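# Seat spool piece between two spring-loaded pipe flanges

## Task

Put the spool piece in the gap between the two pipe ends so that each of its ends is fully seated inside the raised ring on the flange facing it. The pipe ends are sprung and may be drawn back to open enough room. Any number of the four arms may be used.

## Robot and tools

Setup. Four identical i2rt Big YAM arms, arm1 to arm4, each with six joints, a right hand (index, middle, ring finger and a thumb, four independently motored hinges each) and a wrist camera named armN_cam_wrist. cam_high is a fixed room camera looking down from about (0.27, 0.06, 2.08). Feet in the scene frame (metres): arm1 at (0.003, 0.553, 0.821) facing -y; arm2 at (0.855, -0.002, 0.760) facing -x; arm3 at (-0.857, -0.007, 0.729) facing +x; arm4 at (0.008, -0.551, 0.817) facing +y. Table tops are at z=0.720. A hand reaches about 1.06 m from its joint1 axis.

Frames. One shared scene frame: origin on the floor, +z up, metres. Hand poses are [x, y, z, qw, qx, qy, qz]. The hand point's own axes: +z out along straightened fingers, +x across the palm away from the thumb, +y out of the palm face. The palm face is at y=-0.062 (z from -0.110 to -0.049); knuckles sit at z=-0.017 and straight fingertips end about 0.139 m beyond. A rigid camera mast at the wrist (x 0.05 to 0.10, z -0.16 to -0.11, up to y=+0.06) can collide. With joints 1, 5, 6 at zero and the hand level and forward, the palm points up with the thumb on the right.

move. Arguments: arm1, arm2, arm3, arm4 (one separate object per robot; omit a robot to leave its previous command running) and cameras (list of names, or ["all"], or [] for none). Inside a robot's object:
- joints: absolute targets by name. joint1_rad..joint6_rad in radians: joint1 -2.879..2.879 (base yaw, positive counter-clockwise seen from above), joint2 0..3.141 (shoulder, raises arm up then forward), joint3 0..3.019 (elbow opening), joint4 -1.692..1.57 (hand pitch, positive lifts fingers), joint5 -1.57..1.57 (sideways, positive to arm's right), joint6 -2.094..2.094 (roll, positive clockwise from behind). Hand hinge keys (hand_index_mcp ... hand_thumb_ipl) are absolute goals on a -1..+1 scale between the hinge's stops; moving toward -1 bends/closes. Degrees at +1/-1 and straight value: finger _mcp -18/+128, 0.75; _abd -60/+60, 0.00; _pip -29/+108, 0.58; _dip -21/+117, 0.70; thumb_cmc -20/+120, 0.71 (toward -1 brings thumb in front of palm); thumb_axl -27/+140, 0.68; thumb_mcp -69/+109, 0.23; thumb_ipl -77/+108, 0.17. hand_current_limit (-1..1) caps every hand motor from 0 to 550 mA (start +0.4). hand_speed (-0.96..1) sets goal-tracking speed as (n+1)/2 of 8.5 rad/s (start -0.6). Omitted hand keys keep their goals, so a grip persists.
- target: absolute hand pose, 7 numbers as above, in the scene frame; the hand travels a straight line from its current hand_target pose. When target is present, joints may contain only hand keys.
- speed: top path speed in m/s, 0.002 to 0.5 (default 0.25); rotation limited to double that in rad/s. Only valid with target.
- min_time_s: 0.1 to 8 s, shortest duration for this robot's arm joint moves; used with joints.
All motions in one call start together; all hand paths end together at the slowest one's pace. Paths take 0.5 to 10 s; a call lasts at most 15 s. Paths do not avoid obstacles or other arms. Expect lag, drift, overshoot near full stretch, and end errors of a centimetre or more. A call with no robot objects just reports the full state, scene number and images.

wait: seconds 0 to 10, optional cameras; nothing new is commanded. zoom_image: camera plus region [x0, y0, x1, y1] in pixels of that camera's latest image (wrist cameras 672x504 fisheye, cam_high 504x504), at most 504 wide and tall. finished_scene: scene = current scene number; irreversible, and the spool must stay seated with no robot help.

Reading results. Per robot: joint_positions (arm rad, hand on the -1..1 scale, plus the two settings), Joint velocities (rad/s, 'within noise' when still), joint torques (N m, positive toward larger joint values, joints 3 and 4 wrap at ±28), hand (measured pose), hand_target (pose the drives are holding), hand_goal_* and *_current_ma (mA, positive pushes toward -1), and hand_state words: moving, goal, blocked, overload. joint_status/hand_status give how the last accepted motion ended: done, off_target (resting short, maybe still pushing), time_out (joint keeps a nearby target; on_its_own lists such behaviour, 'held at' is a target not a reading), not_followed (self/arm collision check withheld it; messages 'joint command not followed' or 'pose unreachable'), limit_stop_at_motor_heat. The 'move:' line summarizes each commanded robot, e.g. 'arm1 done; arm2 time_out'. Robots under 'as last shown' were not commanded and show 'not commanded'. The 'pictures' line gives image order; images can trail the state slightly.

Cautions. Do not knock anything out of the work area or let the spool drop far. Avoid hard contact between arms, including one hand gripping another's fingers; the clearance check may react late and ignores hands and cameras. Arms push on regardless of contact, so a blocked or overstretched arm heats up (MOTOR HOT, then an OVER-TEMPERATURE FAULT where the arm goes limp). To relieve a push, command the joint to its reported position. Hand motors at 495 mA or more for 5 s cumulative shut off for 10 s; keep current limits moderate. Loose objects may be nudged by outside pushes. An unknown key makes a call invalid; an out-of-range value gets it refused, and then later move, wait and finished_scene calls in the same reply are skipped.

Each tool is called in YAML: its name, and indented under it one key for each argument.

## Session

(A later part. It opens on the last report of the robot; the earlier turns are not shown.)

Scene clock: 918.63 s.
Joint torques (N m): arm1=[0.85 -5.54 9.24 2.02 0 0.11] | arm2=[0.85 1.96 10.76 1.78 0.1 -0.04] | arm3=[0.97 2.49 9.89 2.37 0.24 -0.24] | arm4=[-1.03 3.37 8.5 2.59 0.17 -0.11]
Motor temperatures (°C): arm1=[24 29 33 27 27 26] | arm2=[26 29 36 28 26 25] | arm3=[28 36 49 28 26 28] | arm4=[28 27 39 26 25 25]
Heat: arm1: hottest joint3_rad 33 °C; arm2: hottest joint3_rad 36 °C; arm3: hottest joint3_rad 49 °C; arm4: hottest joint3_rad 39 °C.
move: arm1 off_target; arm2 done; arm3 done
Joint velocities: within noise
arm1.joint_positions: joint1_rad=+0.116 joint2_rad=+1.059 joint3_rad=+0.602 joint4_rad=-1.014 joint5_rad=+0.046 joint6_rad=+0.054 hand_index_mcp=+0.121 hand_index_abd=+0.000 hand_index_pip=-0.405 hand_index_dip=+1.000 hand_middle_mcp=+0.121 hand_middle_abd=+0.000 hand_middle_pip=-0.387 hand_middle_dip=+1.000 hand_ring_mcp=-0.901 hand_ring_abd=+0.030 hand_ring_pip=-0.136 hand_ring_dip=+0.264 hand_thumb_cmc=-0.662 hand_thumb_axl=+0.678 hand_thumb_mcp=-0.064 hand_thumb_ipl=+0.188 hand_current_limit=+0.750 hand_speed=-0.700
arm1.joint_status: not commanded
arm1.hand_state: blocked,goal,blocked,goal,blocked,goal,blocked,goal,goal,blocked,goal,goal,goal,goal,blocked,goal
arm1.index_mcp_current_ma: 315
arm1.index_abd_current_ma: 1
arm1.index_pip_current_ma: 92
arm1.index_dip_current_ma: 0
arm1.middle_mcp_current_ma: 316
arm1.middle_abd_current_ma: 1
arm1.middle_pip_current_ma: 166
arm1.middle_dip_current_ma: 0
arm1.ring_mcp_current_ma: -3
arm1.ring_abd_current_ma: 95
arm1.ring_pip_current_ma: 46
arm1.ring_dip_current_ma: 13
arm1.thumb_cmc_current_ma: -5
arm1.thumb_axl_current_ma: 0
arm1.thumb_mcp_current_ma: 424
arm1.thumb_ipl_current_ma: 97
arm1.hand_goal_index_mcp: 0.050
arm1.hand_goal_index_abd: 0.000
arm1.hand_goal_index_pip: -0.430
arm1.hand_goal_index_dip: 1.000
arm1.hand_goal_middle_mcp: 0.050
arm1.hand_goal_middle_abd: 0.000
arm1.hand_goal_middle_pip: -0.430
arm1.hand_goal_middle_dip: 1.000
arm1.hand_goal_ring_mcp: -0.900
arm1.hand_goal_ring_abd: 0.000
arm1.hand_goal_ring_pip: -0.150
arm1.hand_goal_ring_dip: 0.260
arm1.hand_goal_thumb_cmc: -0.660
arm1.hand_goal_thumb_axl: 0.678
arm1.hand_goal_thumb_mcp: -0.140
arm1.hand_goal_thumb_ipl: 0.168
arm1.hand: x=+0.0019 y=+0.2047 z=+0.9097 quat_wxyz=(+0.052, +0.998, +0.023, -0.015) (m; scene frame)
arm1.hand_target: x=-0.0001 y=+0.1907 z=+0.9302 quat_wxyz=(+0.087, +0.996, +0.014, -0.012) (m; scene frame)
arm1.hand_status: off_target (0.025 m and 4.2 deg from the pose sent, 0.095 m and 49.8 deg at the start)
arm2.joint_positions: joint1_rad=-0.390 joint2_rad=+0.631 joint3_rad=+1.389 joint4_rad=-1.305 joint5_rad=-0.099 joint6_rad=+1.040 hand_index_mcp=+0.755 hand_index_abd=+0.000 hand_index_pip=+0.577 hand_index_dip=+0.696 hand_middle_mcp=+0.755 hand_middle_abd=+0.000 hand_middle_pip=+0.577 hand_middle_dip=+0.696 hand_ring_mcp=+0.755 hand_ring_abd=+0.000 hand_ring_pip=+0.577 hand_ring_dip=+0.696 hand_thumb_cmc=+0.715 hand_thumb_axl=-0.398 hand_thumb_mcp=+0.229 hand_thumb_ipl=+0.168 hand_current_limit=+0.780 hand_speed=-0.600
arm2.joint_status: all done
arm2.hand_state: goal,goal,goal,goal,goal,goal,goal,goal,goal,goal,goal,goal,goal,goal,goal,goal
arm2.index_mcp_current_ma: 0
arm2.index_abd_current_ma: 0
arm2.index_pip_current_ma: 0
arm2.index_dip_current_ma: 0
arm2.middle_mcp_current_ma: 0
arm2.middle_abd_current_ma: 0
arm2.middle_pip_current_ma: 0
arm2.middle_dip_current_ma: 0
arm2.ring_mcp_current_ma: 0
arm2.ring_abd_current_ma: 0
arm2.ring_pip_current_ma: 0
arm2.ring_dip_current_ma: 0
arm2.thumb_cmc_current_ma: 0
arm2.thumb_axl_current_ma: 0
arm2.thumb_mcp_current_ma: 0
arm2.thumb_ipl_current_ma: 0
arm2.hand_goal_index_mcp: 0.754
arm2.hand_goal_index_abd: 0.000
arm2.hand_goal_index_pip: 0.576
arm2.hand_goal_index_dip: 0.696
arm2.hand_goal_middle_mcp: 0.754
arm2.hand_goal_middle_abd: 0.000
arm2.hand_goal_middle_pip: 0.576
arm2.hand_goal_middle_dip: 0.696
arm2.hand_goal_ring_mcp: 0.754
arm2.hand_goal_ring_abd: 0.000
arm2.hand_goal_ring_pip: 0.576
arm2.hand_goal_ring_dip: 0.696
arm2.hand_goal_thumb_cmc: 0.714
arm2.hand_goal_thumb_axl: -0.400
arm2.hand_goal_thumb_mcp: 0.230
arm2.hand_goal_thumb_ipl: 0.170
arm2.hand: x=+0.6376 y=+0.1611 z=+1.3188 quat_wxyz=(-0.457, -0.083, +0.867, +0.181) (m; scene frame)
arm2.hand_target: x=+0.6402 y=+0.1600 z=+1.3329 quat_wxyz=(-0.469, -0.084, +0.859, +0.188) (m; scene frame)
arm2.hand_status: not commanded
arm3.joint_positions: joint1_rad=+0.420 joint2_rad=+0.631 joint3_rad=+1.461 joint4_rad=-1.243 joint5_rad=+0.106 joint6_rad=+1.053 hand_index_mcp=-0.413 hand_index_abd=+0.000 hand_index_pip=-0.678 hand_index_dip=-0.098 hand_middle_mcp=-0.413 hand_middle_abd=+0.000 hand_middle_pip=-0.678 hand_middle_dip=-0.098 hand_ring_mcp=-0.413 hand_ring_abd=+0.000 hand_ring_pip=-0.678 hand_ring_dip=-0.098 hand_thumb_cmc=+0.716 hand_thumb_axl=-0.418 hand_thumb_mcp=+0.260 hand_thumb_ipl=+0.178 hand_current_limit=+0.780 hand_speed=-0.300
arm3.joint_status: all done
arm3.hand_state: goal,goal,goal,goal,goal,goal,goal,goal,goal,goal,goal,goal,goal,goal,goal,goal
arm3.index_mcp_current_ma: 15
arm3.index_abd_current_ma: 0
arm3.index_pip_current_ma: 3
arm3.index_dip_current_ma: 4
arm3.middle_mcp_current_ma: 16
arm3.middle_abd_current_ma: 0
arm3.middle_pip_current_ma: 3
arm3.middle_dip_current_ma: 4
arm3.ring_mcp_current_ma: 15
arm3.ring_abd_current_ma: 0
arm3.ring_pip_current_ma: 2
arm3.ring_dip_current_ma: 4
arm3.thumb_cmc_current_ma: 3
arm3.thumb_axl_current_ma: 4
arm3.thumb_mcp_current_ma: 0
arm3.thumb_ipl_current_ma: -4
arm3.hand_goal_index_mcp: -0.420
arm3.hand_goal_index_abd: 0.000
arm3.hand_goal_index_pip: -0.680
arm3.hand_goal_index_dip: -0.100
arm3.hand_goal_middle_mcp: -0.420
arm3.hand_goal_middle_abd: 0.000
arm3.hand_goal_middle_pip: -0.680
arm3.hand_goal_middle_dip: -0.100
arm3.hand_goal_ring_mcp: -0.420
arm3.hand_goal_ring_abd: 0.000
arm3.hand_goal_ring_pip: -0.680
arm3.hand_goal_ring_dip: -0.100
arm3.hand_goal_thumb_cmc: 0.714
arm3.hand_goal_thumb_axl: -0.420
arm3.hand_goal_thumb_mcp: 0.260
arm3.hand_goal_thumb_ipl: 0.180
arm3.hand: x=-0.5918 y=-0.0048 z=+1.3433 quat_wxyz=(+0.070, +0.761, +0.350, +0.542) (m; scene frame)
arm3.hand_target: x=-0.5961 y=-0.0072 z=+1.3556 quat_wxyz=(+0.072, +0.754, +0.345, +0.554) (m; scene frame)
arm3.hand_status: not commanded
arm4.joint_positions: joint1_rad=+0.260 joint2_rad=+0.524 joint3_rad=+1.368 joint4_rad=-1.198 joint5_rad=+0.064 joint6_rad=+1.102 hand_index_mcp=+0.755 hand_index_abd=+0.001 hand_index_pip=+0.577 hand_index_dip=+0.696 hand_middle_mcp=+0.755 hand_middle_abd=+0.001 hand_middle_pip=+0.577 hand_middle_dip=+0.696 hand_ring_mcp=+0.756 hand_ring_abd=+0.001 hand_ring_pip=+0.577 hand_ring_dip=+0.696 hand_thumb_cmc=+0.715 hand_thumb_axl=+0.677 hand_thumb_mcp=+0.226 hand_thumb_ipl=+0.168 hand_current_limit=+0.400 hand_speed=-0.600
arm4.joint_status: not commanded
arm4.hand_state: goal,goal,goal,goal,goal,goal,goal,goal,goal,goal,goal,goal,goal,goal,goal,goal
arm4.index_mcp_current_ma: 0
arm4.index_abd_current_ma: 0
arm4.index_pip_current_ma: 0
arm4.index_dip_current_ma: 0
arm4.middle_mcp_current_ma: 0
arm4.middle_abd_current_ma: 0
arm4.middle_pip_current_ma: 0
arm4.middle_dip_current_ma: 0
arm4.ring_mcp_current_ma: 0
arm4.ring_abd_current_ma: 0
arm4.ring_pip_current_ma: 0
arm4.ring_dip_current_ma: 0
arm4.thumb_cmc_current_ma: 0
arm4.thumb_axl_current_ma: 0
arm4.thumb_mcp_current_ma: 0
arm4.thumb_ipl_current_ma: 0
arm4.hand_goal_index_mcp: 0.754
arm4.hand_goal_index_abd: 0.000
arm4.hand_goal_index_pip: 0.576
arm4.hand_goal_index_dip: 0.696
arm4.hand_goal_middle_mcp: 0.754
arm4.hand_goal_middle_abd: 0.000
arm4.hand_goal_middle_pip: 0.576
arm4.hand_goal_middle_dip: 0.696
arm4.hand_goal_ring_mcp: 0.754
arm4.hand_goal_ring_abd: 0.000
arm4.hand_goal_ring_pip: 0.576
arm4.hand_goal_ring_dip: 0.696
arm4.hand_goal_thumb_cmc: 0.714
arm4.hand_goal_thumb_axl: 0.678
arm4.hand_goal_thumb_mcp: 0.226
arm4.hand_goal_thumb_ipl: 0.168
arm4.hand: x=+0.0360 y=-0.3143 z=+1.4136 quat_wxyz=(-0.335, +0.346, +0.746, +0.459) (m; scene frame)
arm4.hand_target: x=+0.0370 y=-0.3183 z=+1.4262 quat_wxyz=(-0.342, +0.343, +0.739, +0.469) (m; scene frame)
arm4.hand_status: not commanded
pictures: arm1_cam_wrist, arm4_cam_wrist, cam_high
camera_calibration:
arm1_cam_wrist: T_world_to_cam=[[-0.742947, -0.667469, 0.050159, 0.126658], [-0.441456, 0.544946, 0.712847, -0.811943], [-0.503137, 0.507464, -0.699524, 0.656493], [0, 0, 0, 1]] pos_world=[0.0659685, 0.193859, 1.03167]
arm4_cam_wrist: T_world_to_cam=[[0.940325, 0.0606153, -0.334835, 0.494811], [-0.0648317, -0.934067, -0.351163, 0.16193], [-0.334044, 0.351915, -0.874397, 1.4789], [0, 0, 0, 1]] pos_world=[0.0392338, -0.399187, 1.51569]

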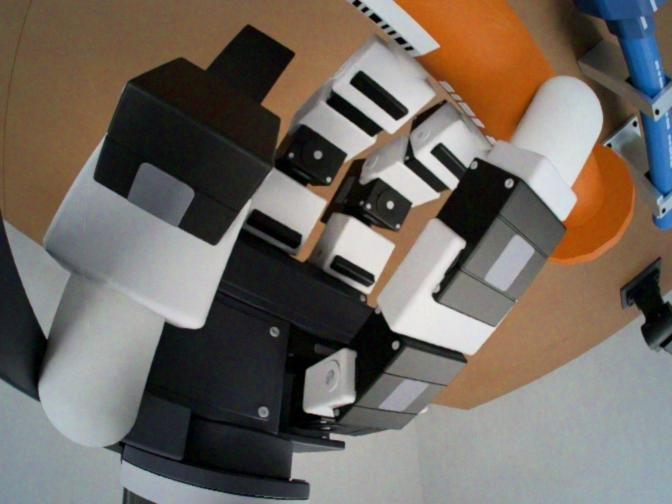

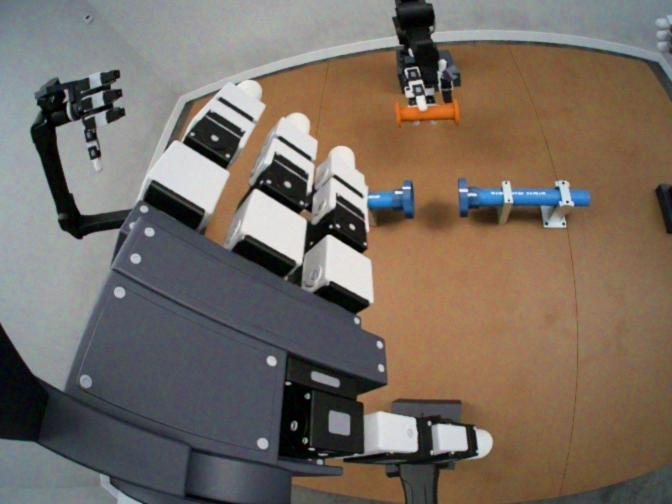

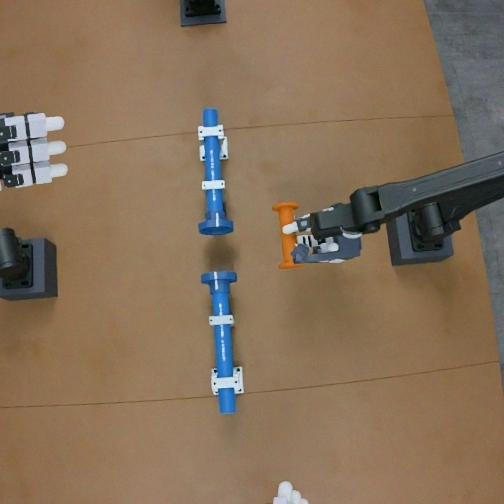

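move:
  arm3: {"target":[0.1016,-0.1455,1.06,-0.1154,0.6951,-0.1303,0.6977],"speed":0.3}
  cameras: ["arm1_cam_wrist","cam_high","arm3_cam_wrist"]

Scene clock: 948.90 s.
Joint torques (N m): arm1=[0.85 -5.54 9.22 2 0 0.1] | arm2=[0.97 2.49 10.7 1.87 0.12 -0.05] | arm3=[0.62 -22.18 15.76 1.89 0.13 -0.12] | arm4=[-1.55 3.14 8.32 2.84 0.2 -0.1]
Motor temperatures (°C): arm1=[24 29 35 27 27 26] | arm2=[26 29 36 28 26 25] | arm3=[28 36 50 28 26 28] | arm4=[28 27 39 26 25 25]
Heat: arm1: hottest joint3_rad 35 °C; arm2: hottest joint3_rad 36 °C; arm3: hottest joint3_rad 50 °C; arm4: hottest joint3_rad 39 °C.
move: arm3 off_target
Joint velocities: within noise
arm1, arm2, arm4: as last shown
arm1.joint_positions: joint1_rad=+0.116 joint2_rad=+1.059 joint3_rad=+0.602 joint4_rad=-1.014 joint5_rad=+0.046 joint6_rad=+0.055 hand_index_mcp=+0.121 hand_index_abd=+0.000 hand_index_pip=-0.405 hand_index_dip=+1.000 hand_middle_mcp=+0.121 hand_middle_abd=+0.000 hand_middle_pip=-0.387 hand_middle_dip=+1.000 hand_ring_mcp=-0.901 hand_ring_abd=+0.030 hand_ring_pip=-0.136 hand_ring_dip=+0.264 hand_thumb_cmc=-0.662 hand_thumb_axl=+0.678 hand_thumb_mcp=-0.064 hand_thumb_ipl=+0.188 hand_current_limit=+0.750 hand_speed=-0.700
arm3.joint_positions: joint1_rad=-0.069 joint2_rad=+2.301 joint3_rad=+2.316 joint4_rad=-0.044 joint5_rad=-0.063 joint6_rad=+1.908 hand_index_mcp=-0.417 hand_index_abd=+0.000 hand_index_pip=-0.678 hand_index_dip=-0.098 hand_middle_mcp=-0.417 hand_middle_abd=+0.000 hand_middle_pip=-0.678 hand_middle_dip=-0.098 hand_ring_mcp=-0.417 hand_ring_abd=+0.000 hand_ring_pip=-0.679 hand_ring_dip=-0.098 hand_thumb_cmc=+0.713 hand_thumb_axl=-0.418 hand_thumb_mcp=+0.260 hand_thumb_ipl=+0.178 hand_current_limit=+0.780 hand_speed=-0.300
arm3.joint_status: not commanded
arm3.hand_state: goal,goal,goal,goal,goal,goal,goal,goal,goal,goal,goal,goal,goal,goal,goal,goal
arm3.index_mcp_current_ma: 6
arm3.index_abd_current_ma: 0
arm3.index_pip_current_ma: 3
arm3.index_dip_current_ma: 4
arm3.middle_mcp_current_ma: 7
arm3.middle_abd_current_ma: 0
arm3.middle_pip_current_ma: 2
arm3.middle_dip_current_ma: 4
arm3.ring_mcp_current_ma: 6
arm3.ring_abd_current_ma: 0
arm3.ring_pip_current_ma: 2
arm3.ring_dip_current_ma: 4
arm3.thumb_cmc_current_ma: -2
arm3.thumb_axl_current_ma: 4
arm3.thumb_mcp_current_ma: 0
arm3.thumb_ipl_current_ma: -3
arm3.hand_goal_index_mcp: -0.420
arm3.hand_goal_index_abd: 0.000
arm3.hand_goal_index_pip: -0.680
arm3.hand_goal_index_dip: -0.100
arm3.hand_goal_middle_mcp: -0.420
arm3.hand_goal_middle_abd: 0.000
arm3.hand_goal_middle_pip: -0.680
arm3.hand_goal_middle_dip: -0.100
arm3.hand_goal_ring_mcp: -0.420
arm3.hand_goal_ring_abd: 0.000
arm3.hand_goal_ring_pip: -0.680
arm3.hand_goal_ring_dip: -0.100
arm3.hand_goal_thumb_cmc: 0.714
arm3.hand_goal_thumb_axl: -0.420
arm3.hand_goal_thumb_mcp: 0.260
arm3.hand_goal_thumb_ipl: 0.180
arm3.hand: x=+0.0950 y=-0.1392 z=+1.0401 quat_wxyz=(-0.114, +0.708, -0.126, +0.686) (m; scene frame)
arm3.hand_target: x=+0.0995 y=-0.1451 z=+1.0595 quat_wxyz=(-0.116, +0.695, -0.130, +0.698) (m; scene frame)
arm3.hand_status: off_target (0.022 m and 2.1 deg from the pose sent, 0.762 m and 62.9 deg at the start)
pictures: arm1_cam_wrist, arm3_cam_wrist, cam_high
camera_calibration:
arm1_cam_wrist: T_world_to_cam=[[-0.743213, -0.667172, 0.0501584, 0.126545], [-0.441237, 0.54512, 0.712849, -0.812038], [-0.502935, 0.507667, -0.699521, 0.656387], [0, 0, 0, 1]] pos_world=[0.0658682, 0.19386, 1.03167]
arm3_cam_wrist: T_world_to_cam=[[-0.0955108, -0.33753, -0.936457, 0.962759], [-0.697569, 0.693817, -0.178929, 0.304987], [0.710123, 0.636154, -0.301718, 0.461047], [0, 0, 0, 1]] pos_world=[-0.0226967, -0.179942, 1.09526]

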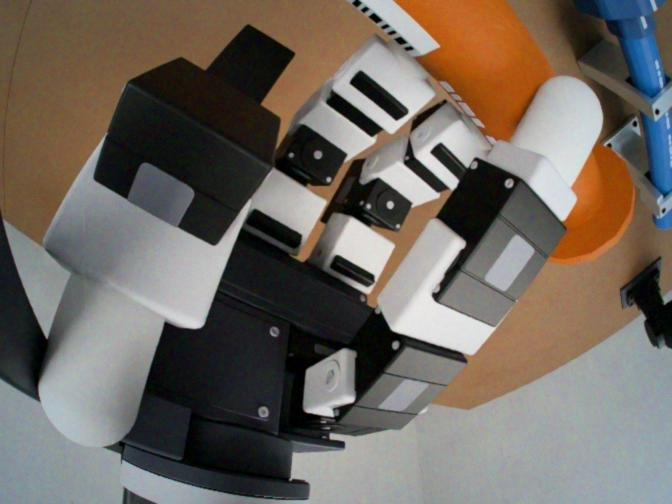

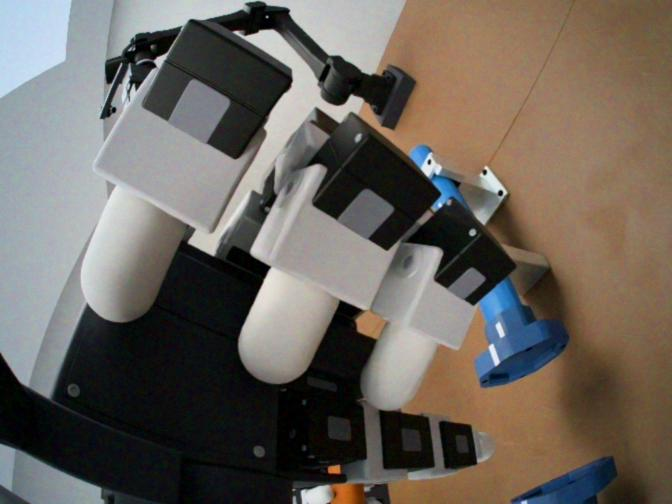

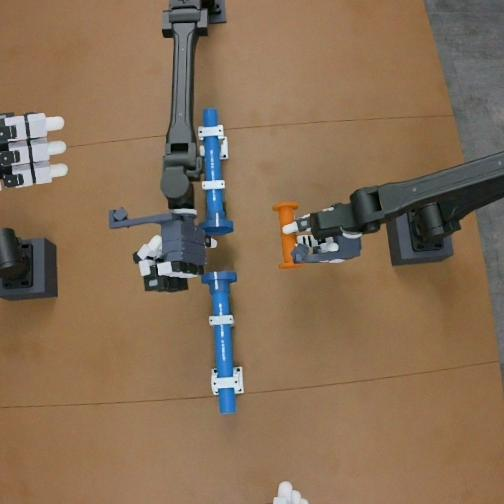

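zoom_image:
  camera: "cam_high"
  region: [130, 190, 280, 320]

zoom_image:
  camera: "arm3_cam_wrist"
  region: [380, 280, 672, 504]

Scaled by 3.360 from the camera's 504x504 image, which has a finer 720x720 frame.

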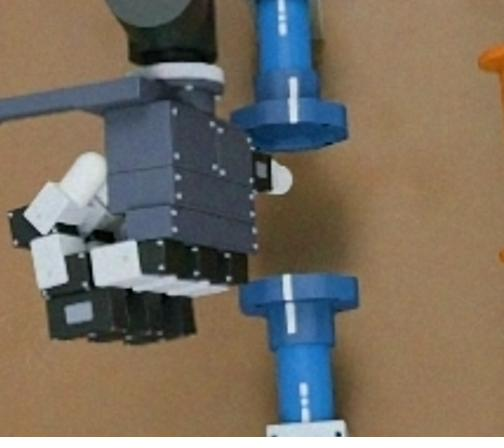

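Scaled by 1.726 from the camera's 672x504 image, which has a finer 960x720 frame.

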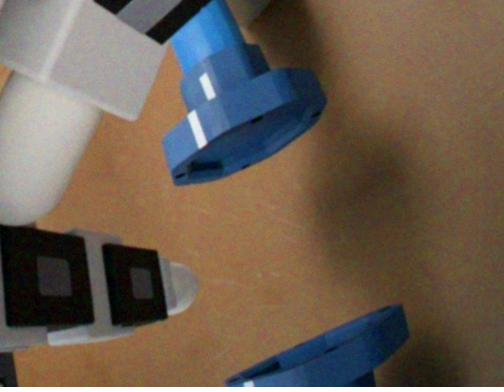

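move:
  arm3: {"target":[0.1016,-0.1455,1.02,-0.1154,0.6951,-0.1303,0.6977],"speed":0.1}

move:
  arm3: {"target":[0.0600,-0.1457,1.008,-0.1154,0.6951,-0.1303,0.6977],"speed":0.1}
  cameras: ["arm3_cam_wrist","cam_high","arm1_cam_wrist"]

zoom_image:
  camera: "cam_high"
  region: [130, 190, 280, 320]

zoom_image:
  camera: "arm3_cam_wrist"
  region: [380, 280, 672, 504]

Scene clock: 974.87 s.
Joint torques (N m): arm1=[0.85 -5.54 9.22 2 0 0.1] | arm2=[0.56 1.96 10.92 1.76 0.13 -0.05] | arm3=[0.67 -22.18 10.65 3.23 0.11 -0.11] | arm4=[-0.91 3.02 8.27 2.71 0.17 -0.07]
Motor temperatures (°C): arm1=[24 29 37 27 27 26] | arm2=[26 29 36 28 26 25] | arm3=[28 37 52 28 26 28] | arm4=[28 27 39 26 25 25]
Heat: arm1: hottest joint3_rad 37 °C; arm2: hottest joint3_rad 36 °C; arm3: hottest joint3_rad 52 °C; arm4: hottest joint3_rad 39 °C.
move: arm3 off_target
Joint velocities: within noise
arm1, arm2, arm4: as last shown
arm3.joint_positions: joint1_rad=-0.069 joint2_rad=+2.304 joint3_rad=+2.291 joint4_rad=+0.021 joint5_rad=-0.061 joint6_rad=+1.909 hand_index_mcp=-0.417 hand_index_abd=+0.000 hand_index_pip=-0.678 hand_index_dip=-0.098 hand_middle_mcp=-0.417 hand_middle_abd=+0.000 hand_middle_pip=-0.678 hand_middle_dip=-0.098 hand_ring_mcp=-0.417 hand_ring_abd=+0.000 hand_ring_pip=-0.679 hand_ring_dip=-0.098 hand_thumb_cmc=+0.713 hand_thumb_axl=-0.418 hand_thumb_mcp=+0.260 hand_thumb_ipl=+0.178 hand_current_limit=+0.780 hand_speed=-0.300
arm3.joint_status: not commanded
arm3.hand_state: goal,goal,goal,goal,goal,goal,goal,goal,goal,goal,goal,goal,goal,goal,goal,goal
arm3.index_mcp_current_ma: 6
arm3.index_abd_current_ma: 0
arm3.index_pip_current_ma: 3
arm3.index_dip_current_ma: 4
arm3.middle_mcp_current_ma: 6
arm3.middle_abd_current_ma: 0
arm3.middle_pip_current_ma: 2
arm3.middle_dip_current_ma: 4
arm3.ring_mcp_current_ma: 5
arm3.ring_abd_current_ma: 0
arm3.ring_pip_current_ma: 2
arm3.ring_dip_current_ma: 4
arm3.thumb_cmc_current_ma: -2
arm3.thumb_axl_current_ma: 4
arm3.thumb_mcp_current_ma: 0
arm3.thumb_ipl_current_ma: -3
arm3.hand_goal_index_mcp: -0.420
arm3.hand_goal_index_abd: 0.000
arm3.hand_goal_index_pip: -0.680
arm3.hand_goal_index_dip: -0.100
arm3.hand_goal_middle_mcp: -0.420
arm3.hand_goal_middle_abd: 0.000
arm3.hand_goal_middle_pip: -0.680
arm3.hand_goal_middle_dip: -0.100
arm3.hand_goal_ring_mcp: -0.420
arm3.hand_goal_ring_abd: 0.000
arm3.hand_goal_ring_pip: -0.680
arm3.hand_goal_ring_dip: -0.100
arm3.hand_goal_thumb_cmc: 0.714
arm3.hand_goal_thumb_axl: -0.420
arm3.hand_goal_thumb_mcp: 0.260
arm3.hand_goal_thumb_ipl: 0.180
arm3.hand: x=+0.0976 y=-0.1395 z=+1.0373 quat_wxyz=(-0.115, +0.695, -0.123, +0.699) (m; scene frame)
arm3.hand_target: x=+0.1009 y=-0.1453 z=+1.0198 quat_wxyz=(-0.115, +0.695, -0.130, +0.697) (m; scene frame)
arm3.hand_status: off_target (0.019 m and 0.8 deg from the pose sent, 0.022 m and 2.1 deg at the start)
pictures: none

Scene clock: 976.43 s.
Joint torques (N m): arm1=[0.85 -5.54 9.22 1.99 0 0.1] | arm2=[0.97 2.67 10.81 1.88 0.12 -0.04] | arm3=[0.38 -23.12 10.25 3.08 -0.09 -0.13] | arm4=[-0.85 3.43 8.16 2.76 0.21 -0.06]
Motor temperatures (°C): arm1=[24 29 37 27 27 26] | arm2=[26 29 36 28 26 25] | arm3=[28 38 52 28 26 28] | arm4=[28 27 39 26 25 25]
Heat: arm1: hottest joint3_rad 37 °C; arm2: hottest joint3_rad 36 °C; arm3: hottest joint3_rad 52 °C; arm4: hottest joint3_rad 39 °C.
move: arm3 done
Joint velocities: within noise
arm1, arm2, arm4: as last shown
arm3.joint_positions: joint1_rad=-0.072 joint2_rad=+2.192 joint3_rad=+2.013 joint4_rad=+0.163 joint5_rad=-0.061 joint6_rad=+1.910 hand_index_mcp=-0.417 hand_index_abd=+0.000 hand_index_pip=-0.678 hand_index_dip=-0.098 hand_middle_mcp=-0.417 hand_middle_abd=+0.000 hand_middle_pip=-0.678 hand_middle_dip=-0.098 hand_ring_mcp=-0.417 hand_ring_abd=+0.000 hand_ring_pip=-0.679 hand_ring_dip=-0.098 hand_thumb_cmc=+0.712 hand_thumb_axl=-0.418 hand_thumb_mcp=+0.260 hand_thumb_ipl=+0.178 hand_current_limit=+0.780 hand_speed=-0.300
arm3.joint_status: not commanded
arm3.hand_state: goal,goal,goal,goal,goal,goal,goal,goal,goal,goal,goal,goal,goal,goal,goal,goal
arm3.index_mcp_current_ma: 6
arm3.index_abd_current_ma: 0
arm3.index_pip_current_ma: 3
arm3.index_dip_current_ma: 4
arm3.middle_mcp_current_ma: 6
arm3.middle_abd_current_ma: 0
arm3.middle_pip_current_ma: 2
arm3.middle_dip_current_ma: 4
arm3.ring_mcp_current_ma: 5
arm3.ring_abd_current_ma: 0
arm3.ring_pip_current_ma: 2
arm3.ring_dip_current_ma: 4
arm3.thumb_cmc_current_ma: -3
arm3.thumb_axl_current_ma: 4
arm3.thumb_mcp_current_ma: 0
arm3.thumb_ipl_current_ma: -3
arm3.hand_goal_index_mcp: -0.420
arm3.hand_goal_index_abd: 0.000
arm3.hand_goal_index_pip: -0.680
arm3.hand_goal_index_dip: -0.100
arm3.hand_goal_middle_mcp: -0.420
arm3.hand_goal_middle_abd: 0.000
arm3.hand_goal_middle_pip: -0.680
arm3.hand_goal_middle_dip: -0.100
arm3.hand_goal_ring_mcp: -0.420
arm3.hand_goal_ring_abd: 0.000
arm3.hand_goal_ring_pip: -0.680
arm3.hand_goal_ring_dip: -0.100
arm3.hand_goal_thumb_cmc: 0.714
arm3.hand_goal_thumb_axl: -0.420
arm3.hand_goal_thumb_mcp: 0.260
arm3.hand_goal_thumb_ipl: 0.180
arm3.hand: x=+0.0616 y=-0.1396 z=+1.0005 quat_wxyz=(-0.114, +0.703, -0.127, +0.690) (m; scene frame)
arm3.hand_target: x=+0.0600 y=-0.1455 z=+1.0079 quat_wxyz=(-0.115, +0.695, -0.130, +0.698) (m; scene frame)
arm3.hand_status: done (0.010 m and 1.4 deg from the pose sent, 0.048 m and 0.8 deg at the start)
pictures: arm1_cam_wrist, arm3_cam_wrist, cam_high
camera_calibration:
arm1_cam_wrist: T_world_to_cam=[[-0.743213, -0.667172, 0.0501584, 0.126545], [-0.441237, 0.54512, 0.712849, -0.812038], [-0.502935, 0.507667, -0.699521, 0.656387], [0, 0, 0, 1]] pos_world=[0.0658682, 0.19386, 1.03167]
arm3_cam_wrist: T_world_to_cam=[[-0.0858833, -0.336688, -0.937692, 0.923201], [-0.69244, 0.696873, -0.186799, 0.282946], [0.716345, 0.633253, -0.292986, 0.463638], [0, 0, 0, 1]] pos_world=[-0.0569136, -0.179947, 1.05437]

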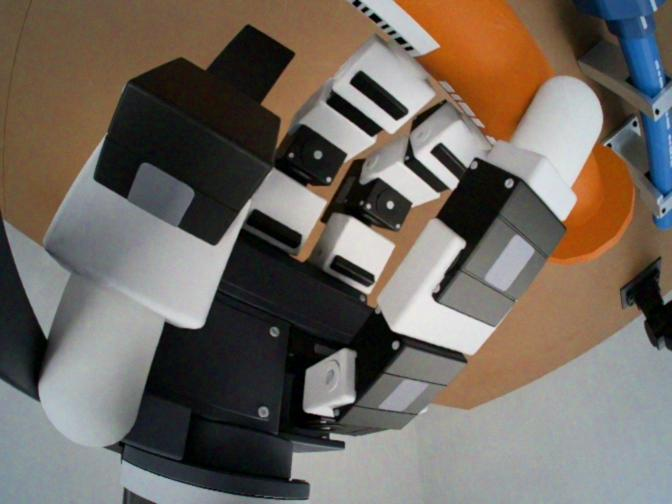

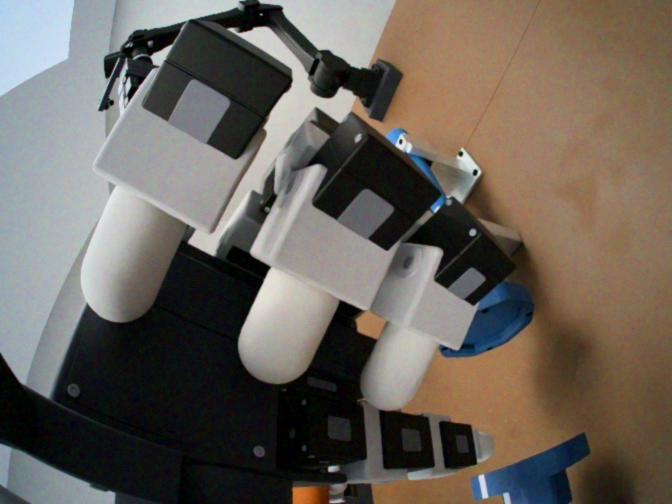

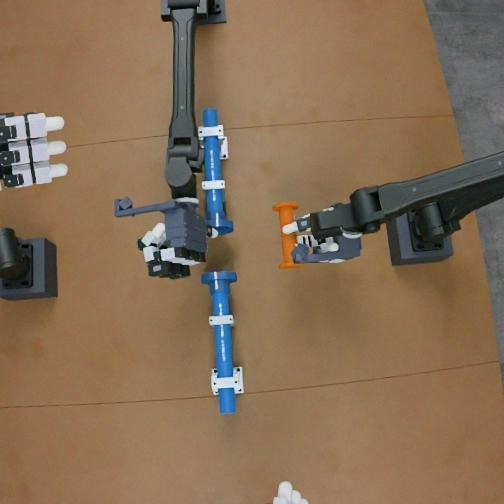

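Scaled by 3.360 from the camera's 504x504 image, which has a finer 720x720 frame.

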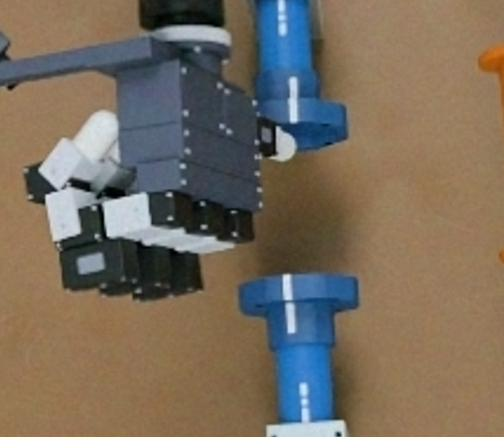

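Scaled by 1.726 from the camera's 672x504 image, which has a finer 960x720 frame.

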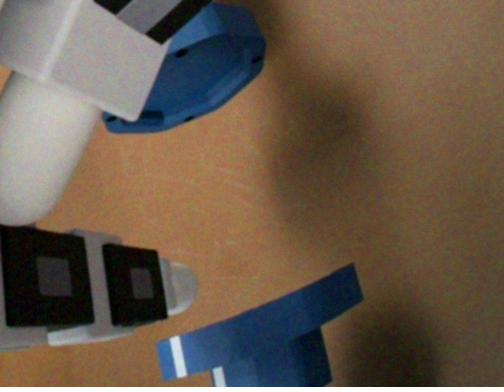

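move:
  arm3: {"target":[0.0780,-0.1457,0.975,-0.1154,0.6951,-0.1303,0.6977],"speed":0.1}
  cameras: ["arm3_cam_wrist","cam_high","arm4_cam_wrist"]

zoom_image:
  camera: "cam_high"
  region: [130, 190, 280, 320]

zoom_image:
  camera: "arm4_cam_wrist"
  region: [340, 90, 520, 240]

Scene clock: 992.07 s.
Joint torques (N m): arm1=[0.85 -5.54 9.21 1.99 0 0.1] | arm2=[0.44 2.49 10.74 1.92 0.12 -0.08] | arm3=[0.56 -21.66 13.3 3.06 -0.01 -0.13] | arm4=[-1.2 3.02 8.35 2.65 0.19 -0.06]
Motor temperatures (°C): arm1=[24 29 37 27 27 26] | arm2=[26 29 36 28 26 25] | arm3=[28 40 51 28 26 28] | arm4=[28 27 39 26 25 25]
Heat: arm1: hottest joint3_rad 37 °C; arm2: hottest joint3_rad 36 °C; arm3: hottest joint3_rad 51 °C; arm4: hottest joint3_rad 39 °C.
move: arm3 off_target
Joint velocities: within noise
arm1, arm2, arm4: as last shown
arm3.joint_positions: joint1_rad=-0.072 joint2_rad=+2.247 joint3_rad=+2.013 joint4_rad=+0.196 joint5_rad=-0.061 joint6_rad=+1.910 hand_index_mcp=-0.417 hand_index_abd=+0.000 hand_index_pip=-0.678 hand_index_dip=-0.098 hand_middle_mcp=-0.417 hand_middle_abd=+0.000 hand_middle_pip=-0.678 hand_middle_dip=-0.098 hand_ring_mcp=-0.417 hand_ring_abd=+0.000 hand_ring_pip=-0.679 hand_ring_dip=-0.098 hand_thumb_cmc=+0.712 hand_thumb_axl=-0.418 hand_thumb_mcp=+0.260 hand_thumb_ipl=+0.178 hand_current_limit=+0.780 hand_speed=-0.300
arm3.joint_status: not commanded
arm3.hand_state: goal,goal,goal,goal,goal,goal,goal,goal,goal,goal,goal,goal,goal,goal,goal,goal
arm3.index_mcp_current_ma: 6
arm3.index_abd_current_ma: 0
arm3.index_pip_current_ma: 3
arm3.index_dip_current_ma: 4
arm3.middle_mcp_current_ma: 6
arm3.middle_abd_current_ma: 0
arm3.middle_pip_current_ma: 2
arm3.middle_dip_current_ma: 4
arm3.ring_mcp_current_ma: 5
arm3.ring_abd_current_ma: 0
arm3.ring_pip_current_ma: 2
arm3.ring_dip_current_ma: 4
arm3.thumb_cmc_current_ma: -3
arm3.thumb_axl_current_ma: 4
arm3.thumb_mcp_current_ma: 0
arm3.thumb_ipl_current_ma: -3
arm3.hand_goal_index_mcp: -0.420
arm3.hand_goal_index_abd: 0.000
arm3.hand_goal_index_pip: -0.680
arm3.hand_goal_index_dip: -0.100
arm3.hand_goal_middle_mcp: -0.420
arm3.hand_goal_middle_abd: 0.000
arm3.hand_goal_middle_pip: -0.680
arm3.hand_goal_middle_dip: -0.100
arm3.hand_goal_ring_mcp: -0.420
arm3.hand_goal_ring_abd: 0.000
arm3.hand_goal_ring_pip: -0.680
arm3.hand_goal_ring_dip: -0.100
arm3.hand_goal_thumb_cmc: 0.714
arm3.hand_goal_thumb_axl: -0.420
arm3.hand_goal_thumb_mcp: 0.260
arm3.hand_goal_thumb_ipl: 0.180
arm3.hand: x=+0.0701 y=-0.1402 z=+0.9598 quat_wxyz=(-0.113, +0.710, -0.128, +0.683) (m; scene frame)
arm3.hand_target: x=+0.0767 y=-0.1454 z=+0.9749 quat_wxyz=(-0.116, +0.695, -0.130, +0.698) (m; scene frame)
arm3.hand_status: off_target (0.018 m and 2.5 deg from the pose sent, 0.031 m and 1.4 deg at the start)
pictures: arm3_cam_wrist, arm4_cam_wrist, cam_high
camera_calibration:
arm3_cam_wrist: T_world_to_cam=[[-0.105158, -0.3352, -0.93626, 0.885655], [-0.696115, 0.697167, -0.171414, 0.267103], [0.710187, 0.633719, -0.30665, 0.459676], [0, 0, 0, 1]] pos_world=[-0.0473877, -0.180649, 1.01595]
arm4_cam_wrist: T_world_to_cam=[[0.940325, 0.0606153, -0.334835, 0.494811], [-0.0648317, -0.934067, -0.351163, 0.16193], [-0.334044, 0.351915, -0.874397, 1.4789], [0, 0, 0, 1]] pos_world=[0.0392338, -0.399187, 1.51569]

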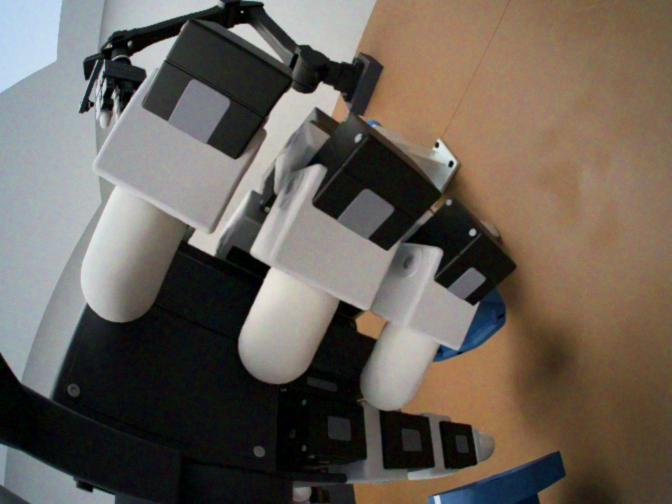

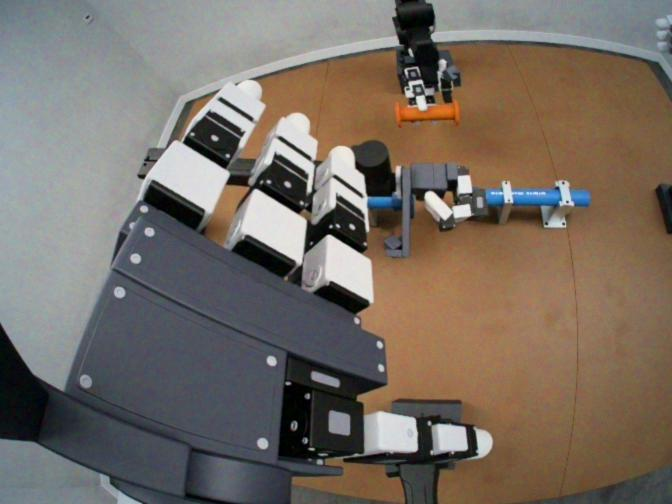

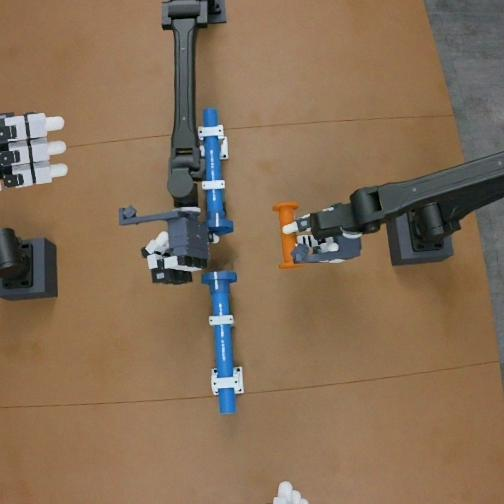

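Scaled by 3.360 from the camera's 504x504 image, which has a finer 720x720 frame.

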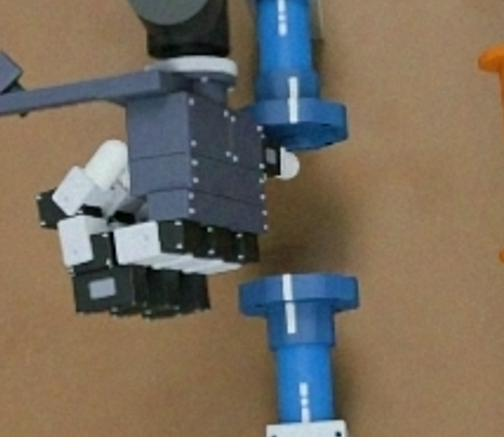

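Scaled by 2.800 from the camera's 672x504 image, which has a finer 960x720 frame.

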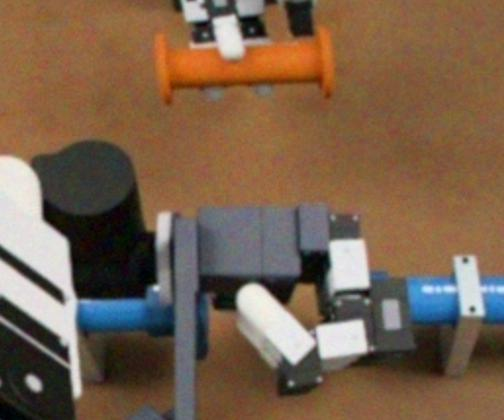

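move:
  cameras: ["arm2_cam_wrist"]

zoom_image:
  camera: "arm3_cam_wrist"
  region: [380, 280, 672, 504]

Scene clock: 1023.60 s.
Joint torques (N m): arm1=[0.85 -5.54 9.21 2 0 0.1] | arm2=[0.56 2.43 10.71 1.83 0.12 -0.06] | arm3=[0.56 -21.77 13.37 3 -0.02 -0.13] | arm4=[-0.32 3.72 8.25 2.66 0.17 -0.07]
Motor temperatures (°C): arm1=[24 28 38 27 27 26] | arm2=[26 29 36 28 26 25] | arm3=[28 44 52 29 26 28] | arm4=[28 27 39 26 25 25]
Heat: arm1: hottest joint3_rad 38 °C; arm2: hottest joint3_rad 36 °C; arm3: hottest joint3_rad 52 °C; arm4: hottest joint3_rad 39 °C.
Joint velocities: within noise
arm1.joint_positions: joint1_rad=+0.116 joint2_rad=+1.059 joint3_rad=+0.602 joint4_rad=-1.014 joint5_rad=+0.046 joint6_rad=+0.055 hand_index_mcp=+0.121 hand_index_abd=+0.000 hand_index_pip=-0.405 hand_index_dip=+1.000 hand_middle_mcp=+0.121 hand_middle_abd=+0.000 hand_middle_pip=-0.387 hand_middle_dip=+1.000 hand_ring_mcp=-0.901 hand_ring_abd=+0.030 hand_ring_pip=-0.136 hand_ring_dip=+0.264 hand_thumb_cmc=-0.662 hand_thumb_axl=+0.678 hand_thumb_mcp=-0.064 hand_thumb_ipl=+0.188 hand_current_limit=+0.750 hand_speed=-0.700
arm1.joint_status: not commanded
arm1.hand_state: blocked,goal,blocked,goal,blocked,goal,blocked,goal,goal,blocked,goal,goal,goal,goal,blocked,goal
arm1.index_mcp_current_ma: 315
arm1.index_abd_current_ma: 1
arm1.index_pip_current_ma: 92
arm1.index_dip_current_ma: 0
arm1.middle_mcp_current_ma: 316
arm1.middle_abd_current_ma: 1
arm1.middle_pip_current_ma: 166
arm1.middle_dip_current_ma: 0
arm1.ring_mcp_current_ma: -3
arm1.ring_abd_current_ma: 95
arm1.ring_pip_current_ma: 46
arm1.ring_dip_current_ma: 13
arm1.thumb_cmc_current_ma: -5
arm1.thumb_axl_current_ma: 0
arm1.thumb_mcp_current_ma: 424
arm1.thumb_ipl_current_ma: 97
arm1.hand_goal_index_mcp: 0.050
arm1.hand_goal_index_abd: 0.000
arm1.hand_goal_index_pip: -0.430
arm1.hand_goal_index_dip: 1.000
arm1.hand_goal_middle_mcp: 0.050
arm1.hand_goal_middle_abd: 0.000
arm1.hand_goal_middle_pip: -0.430
arm1.hand_goal_middle_dip: 1.000
arm1.hand_goal_ring_mcp: -0.900
arm1.hand_goal_ring_abd: 0.000
arm1.hand_goal_ring_pip: -0.150
arm1.hand_goal_ring_dip: 0.260
arm1.hand_goal_thumb_cmc: -0.660
arm1.hand_goal_thumb_axl: 0.678
arm1.hand_goal_thumb_mcp: -0.140
arm1.hand_goal_thumb_ipl: 0.168
arm1.hand: x=+0.0019 y=+0.2047 z=+0.9097 quat_wxyz=(+0.052, +0.998, +0.023, -0.015) (m; scene frame)
arm1.hand_target: x=-0.0001 y=+0.1907 z=+0.9302 quat_wxyz=(+0.087, +0.996, +0.014, -0.012) (m; scene frame)
arm1.hand_status: not commanded
arm2.joint_positions: joint1_rad=-0.390 joint2_rad=+0.631 joint3_rad=+1.389 joint4_rad=-1.305 joint5_rad=-0.099 joint6_rad=+1.040 hand_index_mcp=+0.755 hand_index_abd=+0.000 hand_index_pip=+0.577 hand_index_dip=+0.696 hand_middle_mcp=+0.755 hand_middle_abd=+0.000 hand_middle_pip=+0.577 hand_middle_dip=+0.696 hand_ring_mcp=+0.755 hand_ring_abd=+0.000 hand_ring_pip=+0.577 hand_ring_dip=+0.696 hand_thumb_cmc=+0.715 hand_thumb_axl=-0.398 hand_thumb_mcp=+0.229 hand_thumb_ipl=+0.168 hand_current_limit=+0.780 hand_speed=-0.600
arm2.joint_status: not commanded
arm2.hand_state: goal,goal,goal,goal,goal,goal,goal,goal,goal,goal,goal,goal,goal,goal,goal,goal
arm2.index_mcp_current_ma: 0
arm2.index_abd_current_ma: 0
arm2.index_pip_current_ma: 0
arm2.index_dip_current_ma: 0
arm2.middle_mcp_current_ma: 0
arm2.middle_abd_current_ma: 0
arm2.middle_pip_current_ma: 0
arm2.middle_dip_current_ma: 0
arm2.ring_mcp_current_ma: 0
arm2.ring_abd_current_ma: 0
arm2.ring_pip_current_ma: 0
arm2.ring_dip_current_ma: 0
arm2.thumb_cmc_current_ma: 0
arm2.thumb_axl_current_ma: 0
arm2.thumb_mcp_current_ma: 0
arm2.thumb_ipl_current_ma: 0
arm2.hand_goal_index_mcp: 0.754
arm2.hand_goal_index_abd: 0.000
arm2.hand_goal_index_pip: 0.576
arm2.hand_goal_index_dip: 0.696
arm2.hand_goal_middle_mcp: 0.754
arm2.hand_goal_middle_abd: 0.000
arm2.hand_goal_middle_pip: 0.576
arm2.hand_goal_middle_dip: 0.696
arm2.hand_goal_ring_mcp: 0.754
arm2.hand_goal_ring_abd: 0.000
arm2.hand_goal_ring_pip: 0.576
arm2.hand_goal_ring_dip: 0.696
arm2.hand_goal_thumb_cmc: 0.714
arm2.hand_goal_thumb_axl: -0.400
arm2.hand_goal_thumb_mcp: 0.230
arm2.hand_goal_thumb_ipl: 0.170
arm2.hand: x=+0.6376 y=+0.1611 z=+1.3188 quat_wxyz=(-0.457, -0.083, +0.867, +0.181) (m; scene frame)
arm2.hand_target: x=+0.6402 y=+0.1600 z=+1.3329 quat_wxyz=(-0.469, -0.084, +0.859, +0.188) (m; scene frame)
arm2.hand_status: not commanded
arm3.joint_positions: joint1_rad=-0.072 joint2_rad=+2.247 joint3_rad=+2.013 joint4_rad=+0.196 joint5_rad=-0.061 joint6_rad=+1.910 hand_index_mcp=-0.417 hand_index_abd=+0.000 hand_index_pip=-0.678 hand_index_dip=-0.098 hand_middle_mcp=-0.417 hand_middle_abd=+0.000 hand_middle_pip=-0.678 hand_middle_dip=-0.098 hand_ring_mcp=-0.417 hand_ring_abd=+0.000 hand_ring_pip=-0.679 hand_ring_dip=-0.098 hand_thumb_cmc=+0.712 hand_thumb_axl=-0.418 hand_thumb_mcp=+0.260 hand_thumb_ipl=+0.178 hand_current_limit=+0.780 hand_speed=-0.300
arm3.joint_status: not commanded
arm3.hand_state: goal,goal,goal,goal,goal,goal,goal,goal,goal,goal,goal,goal,goal,goal,goal,goal
arm3.index_mcp_current_ma: 6
arm3.index_abd_current_ma: 0
arm3.index_pip_current_ma: 3
arm3.index_dip_current_ma: 4
arm3.middle_mcp_current_ma: 6
arm3.middle_abd_current_ma: 0
arm3.middle_pip_current_ma: 2
arm3.middle_dip_current_ma: 4
arm3.ring_mcp_current_ma: 5
arm3.ring_abd_current_ma: 0
arm3.ring_pip_current_ma: 2
arm3.ring_dip_current_ma: 4
arm3.thumb_cmc_current_ma: -3
arm3.thumb_axl_current_ma: 4
arm3.thumb_mcp_current_ma: 0
arm3.thumb_ipl_current_ma: -3
arm3.hand_goal_index_mcp: -0.420
arm3.hand_goal_index_abd: 0.000
arm3.hand_goal_index_pip: -0.680
arm3.hand_goal_index_dip: -0.100
arm3.hand_goal_middle_mcp: -0.420
arm3.hand_goal_middle_abd: 0.000
arm3.hand_goal_middle_pip: -0.680
arm3.hand_goal_middle_dip: -0.100
arm3.hand_goal_ring_mcp: -0.420
arm3.hand_goal_ring_abd: 0.000
arm3.hand_goal_ring_pip: -0.680
arm3.hand_goal_ring_dip: -0.100
arm3.hand_goal_thumb_cmc: 0.714
arm3.hand_goal_thumb_axl: -0.420
arm3.hand_goal_thumb_mcp: 0.260
arm3.hand_goal_thumb_ipl: 0.180
arm3.hand: x=+0.0701 y=-0.1402 z=+0.9598 quat_wxyz=(-0.113, +0.710, -0.128, +0.683) (m; scene frame)
arm3.hand_target: x=+0.0767 y=-0.1454 z=+0.9749 quat_wxyz=(-0.116, +0.695, -0.130, +0.698) (m; scene frame)
arm3.hand_status: off_target (0.018 m and 2.5 deg from the pose sent, 0.031 m and 1.4 deg at the start)
arm4.joint_positions: joint1_rad=+0.260 joint2_rad=+0.524 joint3_rad=+1.368 joint4_rad=-1.198 joint5_rad=+0.064 joint6_rad=+1.102 hand_index_mcp=+0.755 hand_index_abd=+0.001 hand_index_pip=+0.577 hand_index_dip=+0.696 hand_middle_mcp=+0.755 hand_middle_abd=+0.001 hand_middle_pip=+0.577 hand_middle_dip=+0.696 hand_ring_mcp=+0.756 hand_ring_abd=+0.001 hand_ring_pip=+0.577 hand_ring_dip=+0.696 hand_thumb_cmc=+0.715 hand_thumb_axl=+0.677 hand_thumb_mcp=+0.226 hand_thumb_ipl=+0.168 hand_current_limit=+0.400 hand_speed=-0.600
arm4.joint_status: not commanded
arm4.hand_state: goal,goal,goal,goal,goal,goal,goal,goal,goal,goal,goal,goal,goal,goal,goal,goal
arm4.index_mcp_current_ma: 0
arm4.index_abd_current_ma: 0
arm4.index_pip_current_ma: 0
arm4.index_dip_current_ma: 0
arm4.middle_mcp_current_ma: 0
arm4.middle_abd_current_ma: 0
arm4.middle_pip_current_ma: 0
arm4.middle_dip_current_ma: 0
arm4.ring_mcp_current_ma: 0
arm4.ring_abd_current_ma: 0
arm4.ring_pip_current_ma: 0
arm4.ring_dip_current_ma: 0
arm4.thumb_cmc_current_ma: 0
arm4.thumb_axl_current_ma: 0
arm4.thumb_mcp_current_ma: 0
arm4.thumb_ipl_current_ma: 0
arm4.hand_goal_index_mcp: 0.754
arm4.hand_goal_index_abd: 0.000
arm4.hand_goal_index_pip: 0.576
arm4.hand_goal_index_dip: 0.696
arm4.hand_goal_middle_mcp: 0.754
arm4.hand_goal_middle_abd: 0.000
arm4.hand_goal_middle_pip: 0.576
arm4.hand_goal_middle_dip: 0.696
arm4.hand_goal_ring_mcp: 0.754
arm4.hand_goal_ring_abd: 0.000
arm4.hand_goal_ring_pip: 0.576
arm4.hand_goal_ring_dip: 0.696
arm4.hand_goal_thumb_cmc: 0.714
arm4.hand_goal_thumb_axl: 0.678
arm4.hand_goal_thumb_mcp: 0.226
arm4.hand_goal_thumb_ipl: 0.168
arm4.hand: x=+0.0360 y=-0.3143 z=+1.4136 quat_wxyz=(-0.335, +0.346, +0.746, +0.459) (m; scene frame)
arm4.hand_target: x=+0.0370 y=-0.3183 z=+1.4262 quat_wxyz=(-0.342, +0.343, +0.739, +0.469) (m; scene frame)
arm4.hand_status: not commanded
pictures: arm2_cam_wrist
camera_calibration:
arm2_cam_wrist: T_world_to_cam=[[0.46983, 0.788741, -0.396417, 0.132959], [0.809113, -0.564336, -0.163892, -0.251193], [-0.352981, -0.243745, -0.903323, 1.57612], [0, 0, 0, 1]] pos_world=[0.697118, 0.137544, 1.43529]

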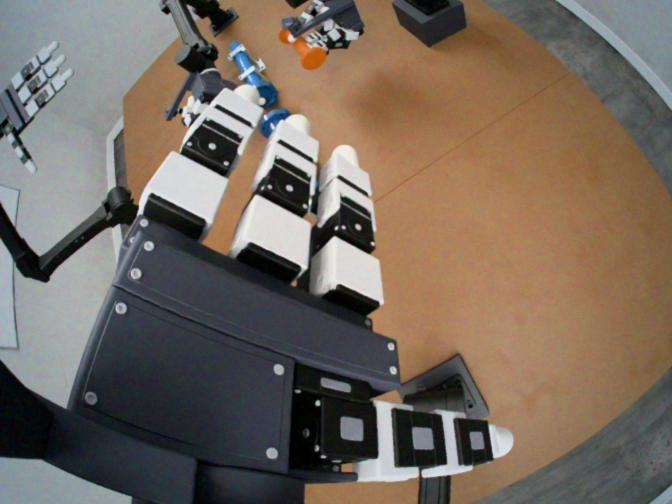

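This scene's latest camera images include none from arm3_cam_wrist. They are from: arm2_cam_wrist. arm3_cam_wrist's image comes with the result of a call that names it in "cameras".


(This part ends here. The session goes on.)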